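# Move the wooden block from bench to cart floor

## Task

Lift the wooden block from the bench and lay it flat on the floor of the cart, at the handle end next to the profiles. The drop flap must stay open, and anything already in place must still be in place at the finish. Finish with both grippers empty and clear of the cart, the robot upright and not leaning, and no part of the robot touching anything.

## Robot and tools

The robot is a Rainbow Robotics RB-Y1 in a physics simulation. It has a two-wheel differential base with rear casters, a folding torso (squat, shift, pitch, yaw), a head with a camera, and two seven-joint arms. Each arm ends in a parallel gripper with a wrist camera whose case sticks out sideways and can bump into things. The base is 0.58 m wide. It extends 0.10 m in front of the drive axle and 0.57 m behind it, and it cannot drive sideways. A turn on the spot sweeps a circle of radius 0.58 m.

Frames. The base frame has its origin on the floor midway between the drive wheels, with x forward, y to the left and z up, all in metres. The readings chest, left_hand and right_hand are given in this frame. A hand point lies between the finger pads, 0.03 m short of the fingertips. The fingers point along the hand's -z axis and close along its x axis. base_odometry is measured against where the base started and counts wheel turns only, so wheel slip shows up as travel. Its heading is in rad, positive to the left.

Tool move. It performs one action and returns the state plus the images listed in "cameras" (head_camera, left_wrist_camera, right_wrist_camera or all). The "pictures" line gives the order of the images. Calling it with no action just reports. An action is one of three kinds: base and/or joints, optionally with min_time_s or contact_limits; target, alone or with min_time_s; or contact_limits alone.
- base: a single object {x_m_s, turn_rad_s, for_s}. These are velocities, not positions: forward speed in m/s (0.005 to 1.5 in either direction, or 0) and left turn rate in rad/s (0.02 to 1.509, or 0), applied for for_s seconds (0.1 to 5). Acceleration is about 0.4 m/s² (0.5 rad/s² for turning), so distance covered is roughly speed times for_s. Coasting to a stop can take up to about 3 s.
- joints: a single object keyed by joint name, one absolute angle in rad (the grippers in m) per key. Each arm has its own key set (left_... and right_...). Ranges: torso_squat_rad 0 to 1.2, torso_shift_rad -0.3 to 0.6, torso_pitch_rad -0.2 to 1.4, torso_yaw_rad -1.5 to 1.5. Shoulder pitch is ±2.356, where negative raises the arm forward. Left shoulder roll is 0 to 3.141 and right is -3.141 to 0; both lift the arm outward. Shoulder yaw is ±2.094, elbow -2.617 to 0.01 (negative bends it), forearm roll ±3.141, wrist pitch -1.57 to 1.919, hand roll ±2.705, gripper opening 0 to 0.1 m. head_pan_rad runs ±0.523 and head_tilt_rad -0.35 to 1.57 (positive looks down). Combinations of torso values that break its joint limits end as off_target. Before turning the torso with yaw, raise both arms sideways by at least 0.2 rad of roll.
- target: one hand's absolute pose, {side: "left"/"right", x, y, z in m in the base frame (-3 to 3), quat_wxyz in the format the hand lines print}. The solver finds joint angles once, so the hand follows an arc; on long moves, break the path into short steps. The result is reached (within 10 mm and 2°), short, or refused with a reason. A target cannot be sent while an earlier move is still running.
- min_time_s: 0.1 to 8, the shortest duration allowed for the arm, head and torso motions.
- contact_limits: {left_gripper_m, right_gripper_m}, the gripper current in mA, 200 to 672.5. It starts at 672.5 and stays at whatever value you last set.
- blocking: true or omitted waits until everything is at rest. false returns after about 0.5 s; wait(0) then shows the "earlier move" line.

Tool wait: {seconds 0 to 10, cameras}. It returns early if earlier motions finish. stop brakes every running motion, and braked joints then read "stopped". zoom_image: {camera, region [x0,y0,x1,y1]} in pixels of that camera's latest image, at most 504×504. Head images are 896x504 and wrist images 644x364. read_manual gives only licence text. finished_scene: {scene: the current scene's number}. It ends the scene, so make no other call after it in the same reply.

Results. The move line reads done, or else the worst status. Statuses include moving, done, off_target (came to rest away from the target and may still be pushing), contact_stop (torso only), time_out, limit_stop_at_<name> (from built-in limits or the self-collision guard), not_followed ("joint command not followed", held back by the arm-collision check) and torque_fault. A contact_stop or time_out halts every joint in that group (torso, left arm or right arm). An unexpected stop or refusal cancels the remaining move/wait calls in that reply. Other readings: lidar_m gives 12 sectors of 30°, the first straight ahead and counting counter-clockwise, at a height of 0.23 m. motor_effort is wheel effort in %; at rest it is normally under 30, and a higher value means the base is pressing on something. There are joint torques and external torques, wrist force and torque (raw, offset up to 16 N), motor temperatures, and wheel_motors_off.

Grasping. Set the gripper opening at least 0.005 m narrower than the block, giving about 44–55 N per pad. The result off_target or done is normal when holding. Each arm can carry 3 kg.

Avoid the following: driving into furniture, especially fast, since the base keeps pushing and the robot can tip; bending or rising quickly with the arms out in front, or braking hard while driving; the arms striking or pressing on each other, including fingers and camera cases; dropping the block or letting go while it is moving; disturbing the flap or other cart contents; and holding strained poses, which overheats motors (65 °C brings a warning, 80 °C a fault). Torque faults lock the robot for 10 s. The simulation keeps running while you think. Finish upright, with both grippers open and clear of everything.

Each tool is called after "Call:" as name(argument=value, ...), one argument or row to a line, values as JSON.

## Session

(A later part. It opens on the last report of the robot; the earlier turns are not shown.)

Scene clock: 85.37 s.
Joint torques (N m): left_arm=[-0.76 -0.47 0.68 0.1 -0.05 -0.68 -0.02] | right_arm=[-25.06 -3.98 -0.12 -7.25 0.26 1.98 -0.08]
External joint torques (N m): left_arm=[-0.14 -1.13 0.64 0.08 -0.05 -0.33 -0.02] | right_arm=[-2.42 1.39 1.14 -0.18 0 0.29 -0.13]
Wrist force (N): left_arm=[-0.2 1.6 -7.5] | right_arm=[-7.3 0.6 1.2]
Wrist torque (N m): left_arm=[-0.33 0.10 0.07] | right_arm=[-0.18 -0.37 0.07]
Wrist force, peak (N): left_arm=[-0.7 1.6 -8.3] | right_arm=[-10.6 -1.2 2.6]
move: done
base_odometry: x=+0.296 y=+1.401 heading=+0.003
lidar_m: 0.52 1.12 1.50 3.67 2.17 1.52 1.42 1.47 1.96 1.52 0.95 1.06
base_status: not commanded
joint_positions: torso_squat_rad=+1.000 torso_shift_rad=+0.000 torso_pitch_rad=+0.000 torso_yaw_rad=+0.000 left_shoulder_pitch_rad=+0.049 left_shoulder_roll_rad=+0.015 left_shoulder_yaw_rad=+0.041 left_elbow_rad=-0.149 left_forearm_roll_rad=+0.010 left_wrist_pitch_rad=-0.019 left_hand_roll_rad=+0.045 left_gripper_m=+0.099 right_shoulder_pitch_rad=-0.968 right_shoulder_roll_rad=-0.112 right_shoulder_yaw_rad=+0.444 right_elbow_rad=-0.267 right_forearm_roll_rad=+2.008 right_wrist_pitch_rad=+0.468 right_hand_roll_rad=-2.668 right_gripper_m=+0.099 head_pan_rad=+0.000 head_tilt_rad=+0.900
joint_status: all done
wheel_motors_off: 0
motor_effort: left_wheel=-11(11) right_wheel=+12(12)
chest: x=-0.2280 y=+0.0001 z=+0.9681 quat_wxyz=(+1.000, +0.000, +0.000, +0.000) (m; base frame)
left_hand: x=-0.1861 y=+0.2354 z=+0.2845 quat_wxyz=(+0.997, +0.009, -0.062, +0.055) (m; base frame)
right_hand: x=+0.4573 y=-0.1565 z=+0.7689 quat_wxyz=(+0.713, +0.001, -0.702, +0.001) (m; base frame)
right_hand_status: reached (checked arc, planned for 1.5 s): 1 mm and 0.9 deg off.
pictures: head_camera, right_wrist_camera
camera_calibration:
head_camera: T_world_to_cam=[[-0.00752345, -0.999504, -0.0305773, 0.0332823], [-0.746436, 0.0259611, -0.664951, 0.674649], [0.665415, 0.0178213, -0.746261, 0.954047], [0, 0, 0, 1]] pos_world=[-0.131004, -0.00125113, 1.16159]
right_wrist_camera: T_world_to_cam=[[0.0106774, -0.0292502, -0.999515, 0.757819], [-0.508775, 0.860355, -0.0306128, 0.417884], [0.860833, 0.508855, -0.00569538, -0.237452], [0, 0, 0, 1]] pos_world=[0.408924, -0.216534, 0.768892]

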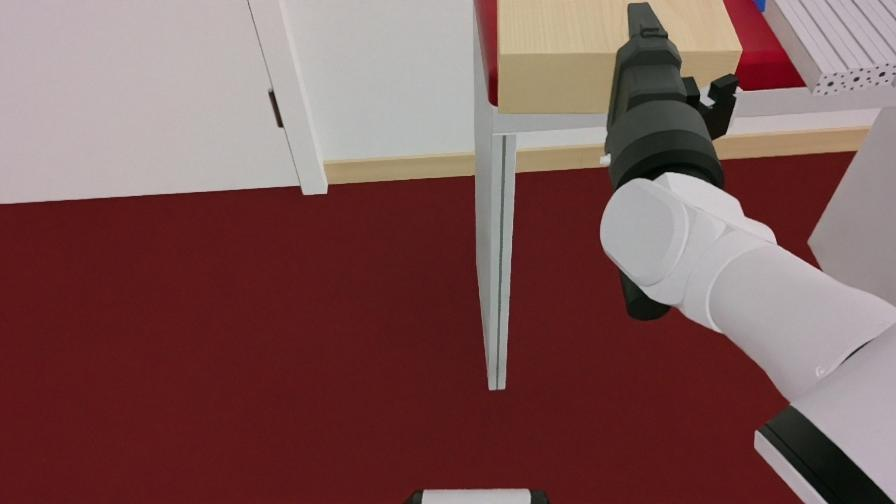

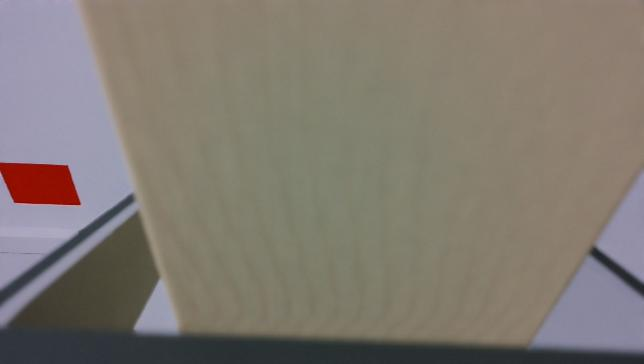

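Call:
move(
  joints={"right_gripper_m":0.05},
  cameras=["right_wrist_camera"],
)

Scene clock: 87.10 s.
Joint torques (N m): left_arm=[-0.67 -0.17 0.88 0.16 -0.12 -0.68 -0.03] | right_arm=[-25.17 -4.6 -0.25 -8.5 0.37 2.52 -0.03]
External joint torques (N m): left_arm=[-0.04 -0.83 0.84 0.14 -0.12 -0.33 -0.02] | right_arm=[-2.54 0.77 1.01 -1.43 0.1 0.83 -0.08]
Wrist force (N): left_arm=[0.2 1.1 -7.3] | right_arm=[-12.8 1.2 -1.1]
Wrist torque (N m): left_arm=[-0.25 0.16 0.05] | right_arm=[-0.12 -0.80 -0.18]
Wrist force, peak (N): left_arm=[-0.1 1.2 -8.5] | right_arm=[-13.7 1.4 -1.1]
move: off_target
base_odometry: x=+0.296 y=+1.401 heading=+0.003
lidar_m: 0.52 1.12 1.52 3.69 2.16 1.52 1.43 1.49 1.94 1.52 0.95 1.07
base_status: not commanded
joint_positions: torso_squat_rad=+1.000 torso_shift_rad=+0.000 torso_pitch_rad=+0.000 torso_yaw_rad=+0.000 left_shoulder_pitch_rad=+0.049 left_shoulder_roll_rad=+0.015 left_shoulder_yaw_rad=+0.041 left_elbow_rad=-0.149 left_forearm_roll_rad=+0.010 left_wrist_pitch_rad=-0.019 left_hand_roll_rad=+0.045 left_gripper_m=+0.099 right_shoulder_pitch_rad=-0.968 right_shoulder_roll_rad=-0.112 right_shoulder_yaw_rad=+0.444 right_elbow_rad=-0.267 right_forearm_roll_rad=+2.008 right_wrist_pitch_rad=+0.468 right_hand_roll_rad=-2.668 right_gripper_m=+0.074 head_pan_rad=+0.000 head_tilt_rad=+0.900
joint_status: right_gripper_m off_target (ended at +0.074, target +0.050)
wheel_motors_off: 0
motor_effort: left_wheel=-10(11) right_wheel=+9(12)
chest: x=-0.2280 y=+0.0001 z=+0.9681 quat_wxyz=(+1.000, +0.000, +0.000, +0.000) (m; base frame)
left_hand: x=-0.1861 y=+0.2354 z=+0.2845 quat_wxyz=(+0.997, +0.009, -0.062, +0.055) (m; base frame)
right_hand: x=+0.4572 y=-0.1565 z=+0.7685 quat_wxyz=(+0.713, +0.001, -0.701, +0.001) (m; base frame)
pictures: right_wrist_camera
camera_calibration:
right_wrist_camera: T_world_to_cam=[[0.00991916, -0.029342, -0.99952, 0.75781], [-0.508724, 0.860396, -0.0303064, 0.417627], [0.860873, 0.50878, -0.00639256, -0.236947], [0, 0, 0, 1]] pos_world=[0.408921, -0.216535, 0.768589]

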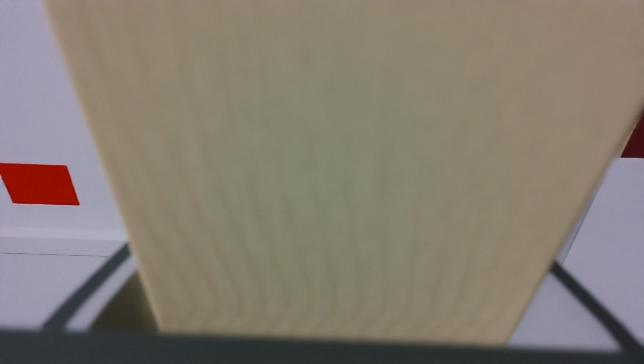

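Call:
move(
  joints={"torso_squat_rad":0.85},
  min_time_s=2,
  cameras=["head_camera"],
)

Scene clock: 90.27 s.
Joint torques (N m): left_arm=[-0.59 -0.59 0.9 0.24 -0.03 -0.58 0.08] | right_arm=[-35.45 -6.83 -0.52 -15.56 0.75 7.17 -0.09]
External joint torques (N m): left_arm=[0 -1.25 0.85 0.21 -0.04 -0.23 0.08] | right_arm=[-12.86 -1.48 0.73 -8.5 0.48 5.48 -0.14]
Wrist force (N): left_arm=[-0.5 1.5 -8.2] | right_arm=[-24.4 0.8 0.7]
Wrist torque (N m): left_arm=[-0.34 0.05 0.10] | right_arm=[-0.13 1.45 0.37]
Wrist force, peak (N): left_arm=[-0.2 1.2 -9.1] | right_arm=[-25.4 0.5 0.5]
move: done
base_odometry: x=+0.296 y=+1.401 heading=+0.003
lidar_m: 0.51 1.12 1.50 3.68 2.16 1.52 1.42 1.47 1.94 1.52 0.94 1.07
base_status: not commanded
joint_positions: torso_squat_rad=+0.850 torso_shift_rad=+0.000 torso_pitch_rad=+0.001 torso_yaw_rad=+0.000 left_shoulder_pitch_rad=+0.049 left_shoulder_roll_rad=+0.015 left_shoulder_yaw_rad=+0.041 left_elbow_rad=-0.149 left_forearm_roll_rad=+0.010 left_wrist_pitch_rad=-0.019 left_hand_roll_rad=+0.045 left_gripper_m=+0.099 right_shoulder_pitch_rad=-0.966 right_shoulder_roll_rad=-0.111 right_shoulder_yaw_rad=+0.444 right_elbow_rad=-0.265 right_forearm_roll_rad=+2.008 right_wrist_pitch_rad=+0.467 right_hand_roll_rad=-2.668 right_gripper_m=+0.074 head_pan_rad=+0.000 head_tilt_rad=+0.900
joint_status: all done
wheel_motors_off: 0
motor_effort: left_wheel=-10(11) right_wheel=+10(13)
chest: x=-0.2275 y=+0.0001 z=+1.0519 quat_wxyz=(+1.000, +0.000, +0.001, +0.000) (m; base frame)
left_hand: x=-0.1863 y=+0.2354 z=+0.3683 quat_wxyz=(+0.997, +0.009, -0.061, +0.055) (m; base frame)
right_hand: x=+0.4567 y=-0.1571 z=+0.8491 quat_wxyz=(+0.715, +0.000, -0.699, +0.001) (m; base frame)
pictures: head_camera
camera_calibration:
head_camera: T_world_to_cam=[[-0.00763673, -0.999502, -0.0306329, 0.0359018], [-0.747187, 0.0260624, -0.664103, 0.729678], [0.664571, 0.0178169, -0.747013, 1.01687], [0, 0, 0, 1]] pos_world=[-0.130304, -0.00125081, 1.2453]

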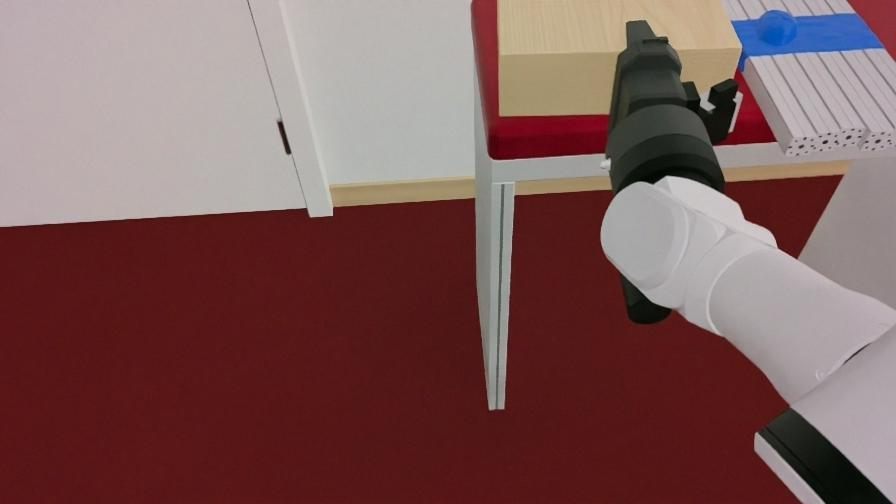

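Call:
move(
  base={"x_m_s":-0.2,"for_s":1.8},
)

Call:
move(
  target={"side":"right","x":0.33,"y":-0.2,"z":0.9,"quat_wxyz":[0.653,0.271,-0.653,0.271]},
  min_time_s=3,
)

Call:
move(
  target={"side":"right","x":0.33,"y":-0.15,"z":0.9,"quat_wxyz":[0.612,0.354,-0.354,0.612]},
  min_time_s=3,
  cameras=["head_camera"],
)

Scene clock: 98.43 s.
Joint torques (N m): left_arm=[-1.08 -0.41 0.73 -0.03 -0.06 -0.62 0.07] | right_arm=[-36.45 -7.55 -0.53 -16 0.85 7.56 -0.03]
External joint torques (N m): left_arm=[-0.48 -1.08 0.69 -0.06 -0.07 -0.27 0.07] | right_arm=[-13.87 -2.22 0.72 -8.94 0.58 5.86 -0.08]
Wrist force (N): left_arm=[0.2 1.1 -8.0] | right_arm=[-24.4 0.9 0.7]
Wrist torque (N m): left_arm=[-0.27 0.15 0.08] | right_arm=[-0.12 1.47 0.41]
Wrist force, peak (N): left_arm=[0.0 2.0 -8.5] | right_arm=[-26.4 0.0 0.2]
move: done
base_odometry: x=-0.064 y=+1.400 heading=+0.002
lidar_m: 0.88 1.48 1.98 4.22 1.63 1.14 1.07 1.11 1.48 3.50 1.43 1.21
base_status: done (sent for 1.8 of 1.8 s)
joint_positions: torso_squat_rad=+0.850 torso_shift_rad=+0.000 torso_pitch_rad=+0.001 torso_yaw_rad=+0.000 left_shoulder_pitch_rad=+0.049 left_shoulder_roll_rad=+0.015 left_shoulder_yaw_rad=+0.041 left_elbow_rad=-0.149 left_forearm_roll_rad=+0.010 left_wrist_pitch_rad=-0.019 left_hand_roll_rad=+0.045 left_gripper_m=+0.099 right_shoulder_pitch_rad=-0.965 right_shoulder_roll_rad=-0.111 right_shoulder_yaw_rad=+0.444 right_elbow_rad=-0.265 right_forearm_roll_rad=+2.008 right_wrist_pitch_rad=+0.467 right_hand_roll_rad=-2.668 right_gripper_m=+0.074 head_pan_rad=+0.000 head_tilt_rad=+0.900
joint_status: not commanded
wheel_motors_off: 0
motor_effort: left_wheel=-17(29) right_wheel=+15(40)
chest: x=-0.2276 y=+0.0000 z=+1.0520 quat_wxyz=(+1.000, +0.000, +0.000, +0.000) (m; base frame)
left_hand: x=-0.1864 y=+0.2354 z=+0.3683 quat_wxyz=(+0.997, +0.009, -0.061, +0.055) (m; base frame)
right_hand: x=+0.4565 y=-0.1571 z=+0.8489 quat_wxyz=(+0.715, +0.000, -0.699, +0.001) (m; base frame)
pictures: none

Scene clock: 101.77 s.
Joint torques (N m): left_arm=[-1.18 -0.38 0.63 0.2 -0.1 -0.53 -0.04] | right_arm=[-28.14 -13.39 -19.48 -8.41 -0.08 7.52 -0.59]
External joint torques (N m): left_arm=[-0.58 -1.05 0.59 0.17 -0.1 -0.18 -0.04] | right_arm=[-11.56 -2.23 -9.15 -4.93 -0.09 5.8 -0.64]
Wrist force (N): left_arm=[0.4 1.7 -7.2] | right_arm=[-24.4 2.0 -1.0]
Wrist torque (N m): left_arm=[-0.31 0.17 0.03] | right_arm=[-0.14 1.41 0.41]
Wrist force, peak (N): left_arm=[0.5 1.1 -8.5] | right_arm=[-26.9 2.8 -1.1]
move: short
base_odometry: x=-0.064 y=+1.400 heading=+0.002
lidar_m: 0.87 1.49 1.99 4.23 1.62 1.13 1.05 1.11 1.47 3.49 1.44 1.18
base_status: not commanded
joint_positions: torso_squat_rad=+0.850 torso_shift_rad=+0.000 torso_pitch_rad=+0.001 torso_yaw_rad=+0.000 left_shoulder_pitch_rad=+0.049 left_shoulder_roll_rad=+0.015 left_shoulder_yaw_rad=+0.041 left_elbow_rad=-0.149 left_forearm_roll_rad=+0.010 left_wrist_pitch_rad=-0.019 left_hand_roll_rad=+0.045 left_gripper_m=+0.099 right_shoulder_pitch_rad=-0.600 right_shoulder_roll_rad=-1.034 right_shoulder_yaw_rad=+0.942 right_elbow_rad=-1.549 right_forearm_roll_rad=+1.571 right_wrist_pitch_rad=+0.202 right_hand_roll_rad=-2.705 right_gripper_m=+0.074 head_pan_rad=+0.000 head_tilt_rad=+0.900
joint_status: all done
wheel_motors_off: 0
motor_effort: left_wheel=-16(17) right_wheel=+15(17)
chest: x=-0.2276 y=+0.0000 z=+1.0520 quat_wxyz=(+1.000, +0.000, +0.000, +0.000) (m; base frame)
left_hand: x=-0.1864 y=+0.2354 z=+0.3683 quat_wxyz=(+0.997, +0.009, -0.061, +0.055) (m; base frame)
right_hand: x=+0.3289 y=-0.2001 z=+0.8971 quat_wxyz=(+0.720, +0.156, -0.642, +0.210) (m; base frame)
right_hand_status: short (checked arc, as near as the solve gets, planned for 3.0 s): 3 mm and 16.8 deg off. The place is met; only the turn is off.
pictures: none

Scene clock: 105.10 s.
Joint torques (N m): left_arm=[-1.27 -0.18 0.8 0.07 -0.04 -0.65 -0.11] | right_arm=[-34.6 -11.56 -10.8 -5.72 -6.7 -0.53 -0.14]
External joint torques (N m): left_arm=[-0.67 -0.85 0.75 0.04 -0.04 -0.3 -0.11] | right_arm=[-10.78 -1.65 -6.88 -2.52 -5.03 -0.44 -0.18]
Wrist force (N): left_arm=[-0.2 1.3 -7.3] | right_arm=[-20.6 3.1 -11.5]
Wrist torque (N m): left_arm=[-0.25 0.11 0.09] | right_arm=[-0.19 1.19 0.16]
Wrist force, peak (N): left_arm=[0.3 2.2 -8.6] | right_arm=[-25.2 1.9 -1.1]
move: short
base_odometry: x=-0.064 y=+1.400 heading=+0.002
lidar_m: 0.87 1.47 1.98 4.22 1.62 1.13 1.08 1.12 1.47 3.48 1.43 1.20
base_status: not commanded
joint_positions: torso_squat_rad=+0.850 torso_shift_rad=+0.000 torso_pitch_rad=+0.001 torso_yaw_rad=+0.000 left_shoulder_pitch_rad=+0.049 left_shoulder_roll_rad=+0.015 left_shoulder_yaw_rad=+0.041 left_elbow_rad=-0.149 left_forearm_roll_rad=+0.010 left_wrist_pitch_rad=-0.019 left_hand_roll_rad=+0.045 left_gripper_m=+0.099 right_shoulder_pitch_rad=-1.208 right_shoulder_roll_rad=-0.581 right_shoulder_yaw_rad=+0.798 right_elbow_rad=-0.266 right_forearm_roll_rad=+0.944 right_wrist_pitch_rad=-1.371 right_hand_roll_rad=-1.394 right_gripper_m=+0.074 head_pan_rad=+0.000 head_tilt_rad=+0.900
joint_status: all done
wheel_motors_off: 0
motor_effort: left_wheel=-16(16) right_wheel=+15(18)
chest: x=-0.2276 y=+0.0000 z=+1.0520 quat_wxyz=(+1.000, +0.000, +0.000, +0.000) (m; base frame)
left_hand: x=-0.1864 y=+0.2354 z=+0.3683 quat_wxyz=(+0.997, +0.009, -0.061, +0.055) (m; base frame)
right_hand: x=+0.3286 y=-0.1505 z=+0.8980 quat_wxyz=(+0.656, +0.273, -0.393, +0.584) (m; base frame)
right_hand_status: short (checked arc, as near as the solve gets, planned for 3.0 s): 3 mm and 11.9 deg off. The place is met; only the turn is off.
pictures: head_camera
camera_calibration:
head_camera: T_world_to_cam=[[-0.007562, -0.9995, -0.0307113, 0.0359082], [-0.747051, 0.0260624, -0.664256, 0.729813], [0.664724, 0.0179198, -0.746874, 1.01679], [0, 0, 0, 1]] pos_world=[-0.130404, -0.00135107, 1.2453]

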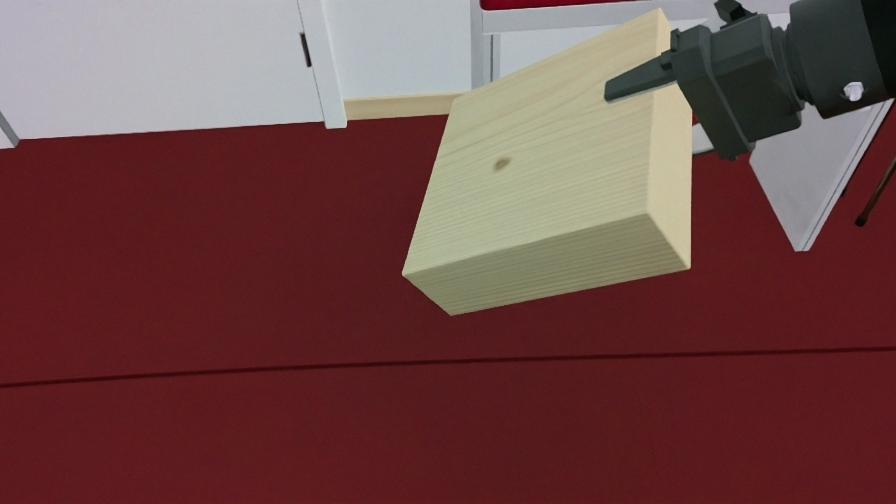

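Call:
move(
  base={"turn_rad_s":-0.8,"for_s":1.9635},
)

Call:
move(
  base={"x_m_s":0.4,"for_s":3.75},
)

Call:
move(
  base={"turn_rad_s":0.8,"for_s":1.9635},
  cameras=["head_camera"],
)

Scene clock: 110.57 s.
Joint torques (N m): left_arm=[-1.06 0.06 0.71 0.24 -0.07 -0.59 -0.02] | right_arm=[-35.05 -11.59 -10.79 -6.1 -6.82 -0.68 -0.16]
External joint torques (N m): left_arm=[-0.46 -0.61 0.67 0.21 -0.07 -0.24 -0.01] | right_arm=[-11.23 -1.67 -6.88 -2.89 -5.15 -0.59 -0.2]
Wrist force (N): left_arm=[0.0 1.4 -8.0] | right_arm=[-20.0 3.6 -11.6]
Wrist torque (N m): left_arm=[-0.28 0.16 0.08] | right_arm=[-0.22 1.24 0.17]
Wrist force, peak (N): left_arm=[0.2 1.2 -8.7] | right_arm=[-20.8 3.5 -12.3]
move: done
base_odometry: x=-0.064 y=+1.400 heading=-1.571
lidar_m: 3.35 1.44 1.19 0.87 1.47 1.92 4.22 1.65 1.16 1.07 1.09 1.43
base_status: done (sent for 1.97 of 1.97 s)
joint_positions: torso_squat_rad=+0.850 torso_shift_rad=+0.000 torso_pitch_rad=+0.001 torso_yaw_rad=+0.000 left_shoulder_pitch_rad=+0.049 left_shoulder_roll_rad=+0.015 left_shoulder_yaw_rad=+0.041 left_elbow_rad=-0.149 left_forearm_roll_rad=+0.010 left_wrist_pitch_rad=-0.019 left_hand_roll_rad=+0.045 left_gripper_m=+0.099 right_shoulder_pitch_rad=-1.208 right_shoulder_roll_rad=-0.581 right_shoulder_yaw_rad=+0.798 right_elbow_rad=-0.266 right_forearm_roll_rad=+0.944 right_wrist_pitch_rad=-1.371 right_hand_roll_rad=-1.394 right_gripper_m=+0.074 head_pan_rad=+0.000 head_tilt_rad=+0.900
joint_status: not commanded
wheel_motors_off: 0
motor_effort: left_wheel=+16(51) right_wheel=+4(49)
chest: x=-0.2276 y=+0.0000 z=+1.0519 quat_wxyz=(+1.000, +0.000, +0.000, +0.000) (m; base frame)
left_hand: x=-0.1864 y=+0.2354 z=+0.3683 quat_wxyz=(+0.997, +0.009, -0.061, +0.055) (m; base frame)
right_hand: x=+0.3286 y=-0.1505 z=+0.8980 quat_wxyz=(+0.656, +0.273, -0.393, +0.584) (m; base frame)
pictures: none

Scene clock: 115.63 s.
Joint torques (N m): left_arm=[-0.35 -0.51 0.7 0.21 -0.02 -0.55 -0.01] | right_arm=[-34.63 -11.83 -10.82 -6.27 -6.87 -0.43 -0.14]
External joint torques (N m): left_arm=[0.25 -1.17 0.65 0.18 -0.02 -0.2 -0.01] | right_arm=[-10.81 -1.91 -6.91 -3.06 -5.2 -0.32 -0.18]
Wrist force (N): left_arm=[0.5 1.1 -7.7] | right_arm=[-20.0 3.3 -11.5]
Wrist torque (N m): left_arm=[-0.30 0.19 0.08] | right_arm=[-0.10 1.23 0.17]
Wrist force, peak (N): left_arm=[0.4 0.9 -8.6] | right_arm=[-21.3 2.0 -12.5]
move: done
base_odometry: x=-0.065 y=-0.107 heading=-1.571
lidar_m: 3.04 1.16 0.81 0.75 0.78 1.71 5.00 1.52 1.04 0.97 0.99 1.30
base_status: done (sent for 3.77 of 3.77 s)
joint_positions: torso_squat_rad=+0.850 torso_shift_rad=+0.000 torso_pitch_rad=+0.001 torso_yaw_rad=+0.000 left_shoulder_pitch_rad=+0.049 left_shoulder_roll_rad=+0.015 left_shoulder_yaw_rad=+0.041 left_elbow_rad=-0.149 left_forearm_roll_rad=+0.010 left_wrist_pitch_rad=-0.019 left_hand_roll_rad=+0.045 left_gripper_m=+0.099 right_shoulder_pitch_rad=-1.208 right_shoulder_roll_rad=-0.581 right_shoulder_yaw_rad=+0.798 right_elbow_rad=-0.266 right_forearm_roll_rad=+0.944 right_wrist_pitch_rad=-1.371 right_hand_roll_rad=-1.394 right_gripper_m=+0.074 head_pan_rad=+0.000 head_tilt_rad=+0.900
joint_status: not commanded
wheel_motors_off: 0
motor_effort: left_wheel=+2(48) right_wheel=-2(42)
chest: x=-0.2276 y=+0.0000 z=+1.0519 quat_wxyz=(+1.000, +0.000, +0.000, +0.000) (m; base frame)
left_hand: x=-0.1862 y=+0.2354 z=+0.3683 quat_wxyz=(+0.997, +0.009, -0.061, +0.055) (m; base frame)
right_hand: x=+0.3286 y=-0.1505 z=+0.8980 quat_wxyz=(+0.656, +0.273, -0.393, +0.584) (m; base frame)
pictures: none

Scene clock: 119.53 s.
Joint torques (N m): left_arm=[-0.3 -0.28 0.71 0.23 -0.01 -0.6 0.01] | right_arm=[-35.13 -11.68 -10.53 -6.23 -6.9 -0.65 -0.01]
External joint torques (N m): left_arm=[0.31 -0.95 0.67 0.21 -0.01 -0.25 0.02] | right_arm=[-11.31 -1.77 -6.61 -3.02 -5.23 -0.56 -0.05]
Wrist force (N): left_arm=[0.1 2.0 -7.1] | right_arm=[-20.4 3.2 -11.7]
Wrist torque (N m): left_arm=[-0.39 0.13 0.10] | right_arm=[-0.16 1.16 0.17]
Wrist force, peak (N): left_arm=[0.5 1.2 -9.0] | right_arm=[-21.1 3.2 -11.7]
move: done
base_odometry: x=-0.066 y=-0.107 heading=+0.002
lidar_m: 0.76 0.78 1.70 4.76 1.47 1.02 0.97 1.00 1.33 3.17 1.15 0.80
base_status: done (sent for 1.97 of 1.97 s)
joint_positions: torso_squat_rad=+0.850 torso_shift_rad=+0.000 torso_pitch_rad=+0.001 torso_yaw_rad=+0.000 left_shoulder_pitch_rad=+0.049 left_shoulder_roll_rad=+0.015 left_shoulder_yaw_rad=+0.041 left_elbow_rad=-0.149 left_forearm_roll_rad=+0.010 left_wrist_pitch_rad=-0.019 left_hand_roll_rad=+0.045 left_gripper_m=+0.099 right_shoulder_pitch_rad=-1.208 right_shoulder_roll_rad=-0.581 right_shoulder_yaw_rad=+0.798 right_elbow_rad=-0.266 right_forearm_roll_rad=+0.944 right_wrist_pitch_rad=-1.371 right_hand_roll_rad=-1.394 right_gripper_m=+0.074 head_pan_rad=+0.000 head_tilt_rad=+0.900
joint_status: not commanded
wheel_motors_off: 0
motor_effort: left_wheel=+2(45) right_wheel=+19(44)
chest: x=-0.2277 y=+0.0000 z=+1.0519 quat_wxyz=(+1.000, +0.000, +0.000, +0.000) (m; base frame)
left_hand: x=-0.1862 y=+0.2354 z=+0.3683 quat_wxyz=(+0.997, +0.009, -0.061, +0.055) (m; base frame)
right_hand: x=+0.3285 y=-0.1505 z=+0.8980 quat_wxyz=(+0.656, +0.273, -0.393, +0.584) (m; base frame)
pictures: head_camera
camera_calibration:
head_camera: T_world_to_cam=[[-0.0075576, -0.9995, -0.0307128, 0.0360098], [-0.746957, 0.0260626, -0.664361, 0.729879], [0.664829, 0.0179202, -0.746781, 1.01675], [0, 0, 0, 1]] pos_world=[-0.130504, -0.00125107, 1.2453]

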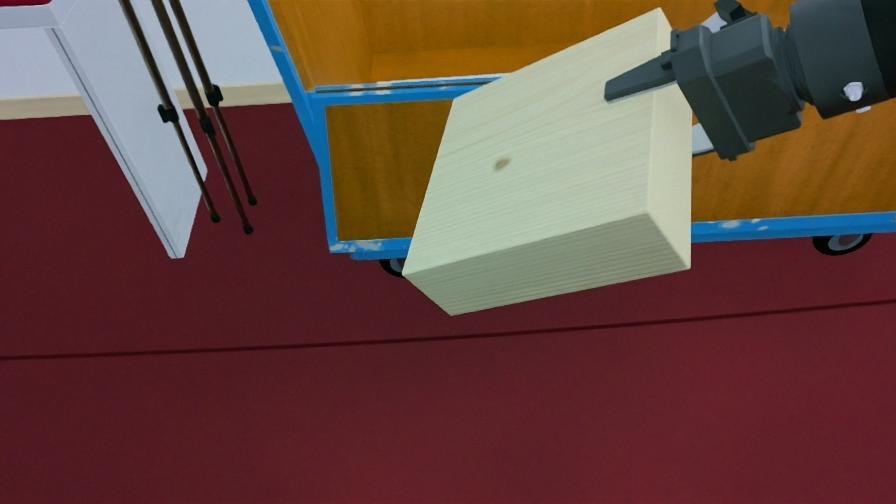

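Call:
move(
  base={"x_m_s":0.25,"for_s":2.2},
  cameras=["head_camera"],
)

Scene clock: 130.33 s.
Joint torques (N m): left_arm=[-0.29 -0.33 0.71 0.02 -0.05 -0.59 -0.02] | right_arm=[-34.67 -11.68 -10.59 -6.42 -7 -0.67 -0.2]
External joint torques (N m): left_arm=[0.31 -0.99 0.67 -0.01 -0.05 -0.24 -0.02] | right_arm=[-10.85 -1.76 -6.67 -3.21 -5.33 -0.57 -0.24]
Wrist force (N): left_arm=[0.4 1.2 -7.2] | right_arm=[-20.5 3.0 -11.8]
Wrist torque (N m): left_arm=[-0.27 0.20 0.09] | right_arm=[-0.12 1.20 0.14]
Wrist force, peak (N): left_arm=[-0.3 1.2 -8.5] | right_arm=[-20.9 4.2 -12.2]
move: done
base_odometry: x=+0.484 y=-0.106 heading=+0.002
lidar_m: 0.21 0.22 0.31 1.49 2.29 1.59 1.51 1.57 2.06 4.93 0.32 0.22
base_status: done (sent for 2.2 of 2.2 s)
joint_positions: torso_squat_rad=+0.850 torso_shift_rad=+0.000 torso_pitch_rad=+0.001 torso_yaw_rad=+0.000 left_shoulder_pitch_rad=+0.049 left_shoulder_roll_rad=+0.015 left_shoulder_yaw_rad=+0.041 left_elbow_rad=-0.149 left_forearm_roll_rad=+0.010 left_wrist_pitch_rad=-0.019 left_hand_roll_rad=+0.045 left_gripper_m=+0.099 right_shoulder_pitch_rad=-1.208 right_shoulder_roll_rad=-0.581 right_shoulder_yaw_rad=+0.798 right_elbow_rad=-0.266 right_forearm_roll_rad=+0.944 right_wrist_pitch_rad=-1.371 right_hand_roll_rad=-1.394 right_gripper_m=+0.074 head_pan_rad=+0.000 head_tilt_rad=+0.900
joint_status: not commanded
wheel_motors_off: 0
motor_effort: left_wheel=+8(41) right_wheel=-10(51)
chest: x=-0.2276 y=+0.0000 z=+1.0519 quat_wxyz=(+1.000, +0.000, +0.000, +0.000) (m; base frame)
left_hand: x=-0.1862 y=+0.2354 z=+0.3683 quat_wxyz=(+0.997, +0.009, -0.061, +0.055) (m; base frame)
right_hand: x=+0.3286 y=-0.1505 z=+0.8980 quat_wxyz=(+0.656, +0.273, -0.393, +0.584) (m; base frame)
pictures: head_camera
camera_calibration:
head_camera: T_world_to_cam=[[-0.00755961, -0.9995, -0.0307088, 0.0360046], [-0.747001, 0.0260603, -0.664312, 0.729812], [0.66478, 0.0179176, -0.746824, 1.0168], [0, 0, 0, 1]] pos_world=[-0.130504, -0.00125107, 1.2453]

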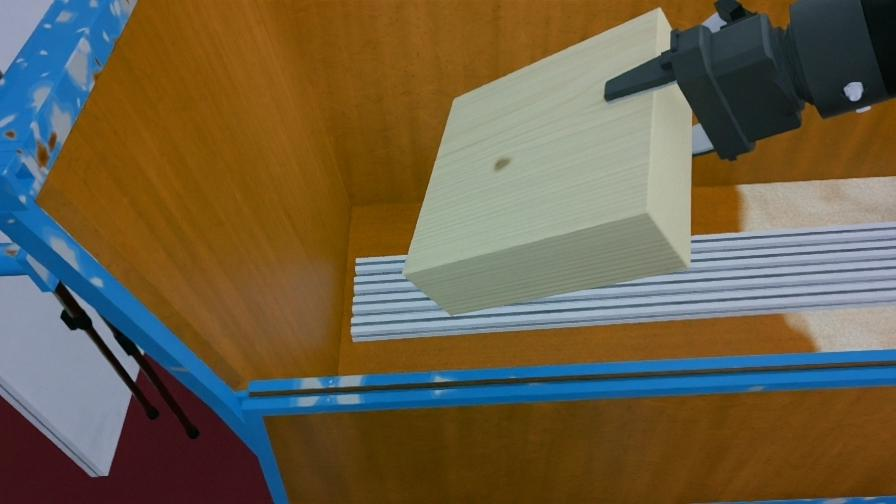

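Call:
move(
  joints={"torso_pitch_rad":0.6,"torso_shift_rad":0.1,"right_shoulder_pitch_rad":-1.75,"head_tilt_rad":0.6},
  min_time_s=4,
  cameras=["head_camera"],
)

Scene clock: 140.07 s.
Joint torques (N m): left_arm=[13.51 -0.19 0.87 6.53 -0.17 0.65 -0.03] | right_arm=[-35.58 -10.49 -10.43 -6.6 -6.98 -1.39 -0.11]
External joint torques (N m): left_arm=[-1.55 -1 0.7 0.41 -0.17 -0.17 -0.06] | right_arm=[-12.02 -1.94 -6.64 -3.04 -5.3 -1.11 -0.15]
Wrist force (N): left_arm=[3.8 0.5 -6.8] | right_arm=[-20.6 0.4 -11.1]
Wrist torque (N m): left_arm=[-0.23 0.37 0.08] | right_arm=[-0.28 1.26 0.18]
Wrist force, peak (N): left_arm=[3.1 1.0 -8.2] | right_arm=[-21.0 3.3 -12.1]
move: done
base_odometry: x=+0.484 y=-0.106 heading=+0.002
lidar_m: 0.21 0.22 0.29 1.48 2.29 1.61 1.50 1.57 2.07 4.92 0.33 0.22
base_status: not commanded
joint_positions: torso_squat_rad=+0.850 torso_shift_rad=+0.100 torso_pitch_rad=+0.601 torso_yaw_rad=+0.000 left_shoulder_pitch_rad=+0.049 left_shoulder_roll_rad=+0.015 left_shoulder_yaw_rad=+0.041 left_elbow_rad=-0.149 left_forearm_roll_rad=+0.010 left_wrist_pitch_rad=-0.019 left_hand_roll_rad=+0.045 left_gripper_m=+0.099 right_shoulder_pitch_rad=-1.747 right_shoulder_roll_rad=-0.581 right_shoulder_yaw_rad=+0.798 right_elbow_rad=-0.266 right_forearm_roll_rad=+0.944 right_wrist_pitch_rad=-1.371 right_hand_roll_rad=-1.394 right_gripper_m=+0.074 head_pan_rad=+0.000 head_tilt_rad=+0.600
joint_status: all done
wheel_motors_off: 0
motor_effort: left_wheel=+9(11) right_wheel=-7(11)
chest: x=-0.0068 y=+0.0000 z=+0.9954 quat_wxyz=(+0.955, +0.000, +0.296, +0.000) (m; base frame)
left_hand: x=-0.3588 y=+0.2354 z=+0.4079 quat_wxyz=(+0.970, +0.025, +0.236, +0.050) (m; base frame)
right_hand: x=+0.5496 y=-0.0433 z=+0.7850 quat_wxyz=(+0.612, +0.350, -0.353, +0.615) (m; base frame)
pictures: head_camera
camera_calibration:
head_camera: T_world_to_cam=[[-0.016339, -0.999502, -0.0270126, 0.0320613], [-0.909977, 0.02606, -0.413838, 0.639972], [0.414336, 0.0178191, -0.90995, 0.938233], [0, 0, 0, 1]] pos_world=[0.19414, -0.00135083, 1.11946]

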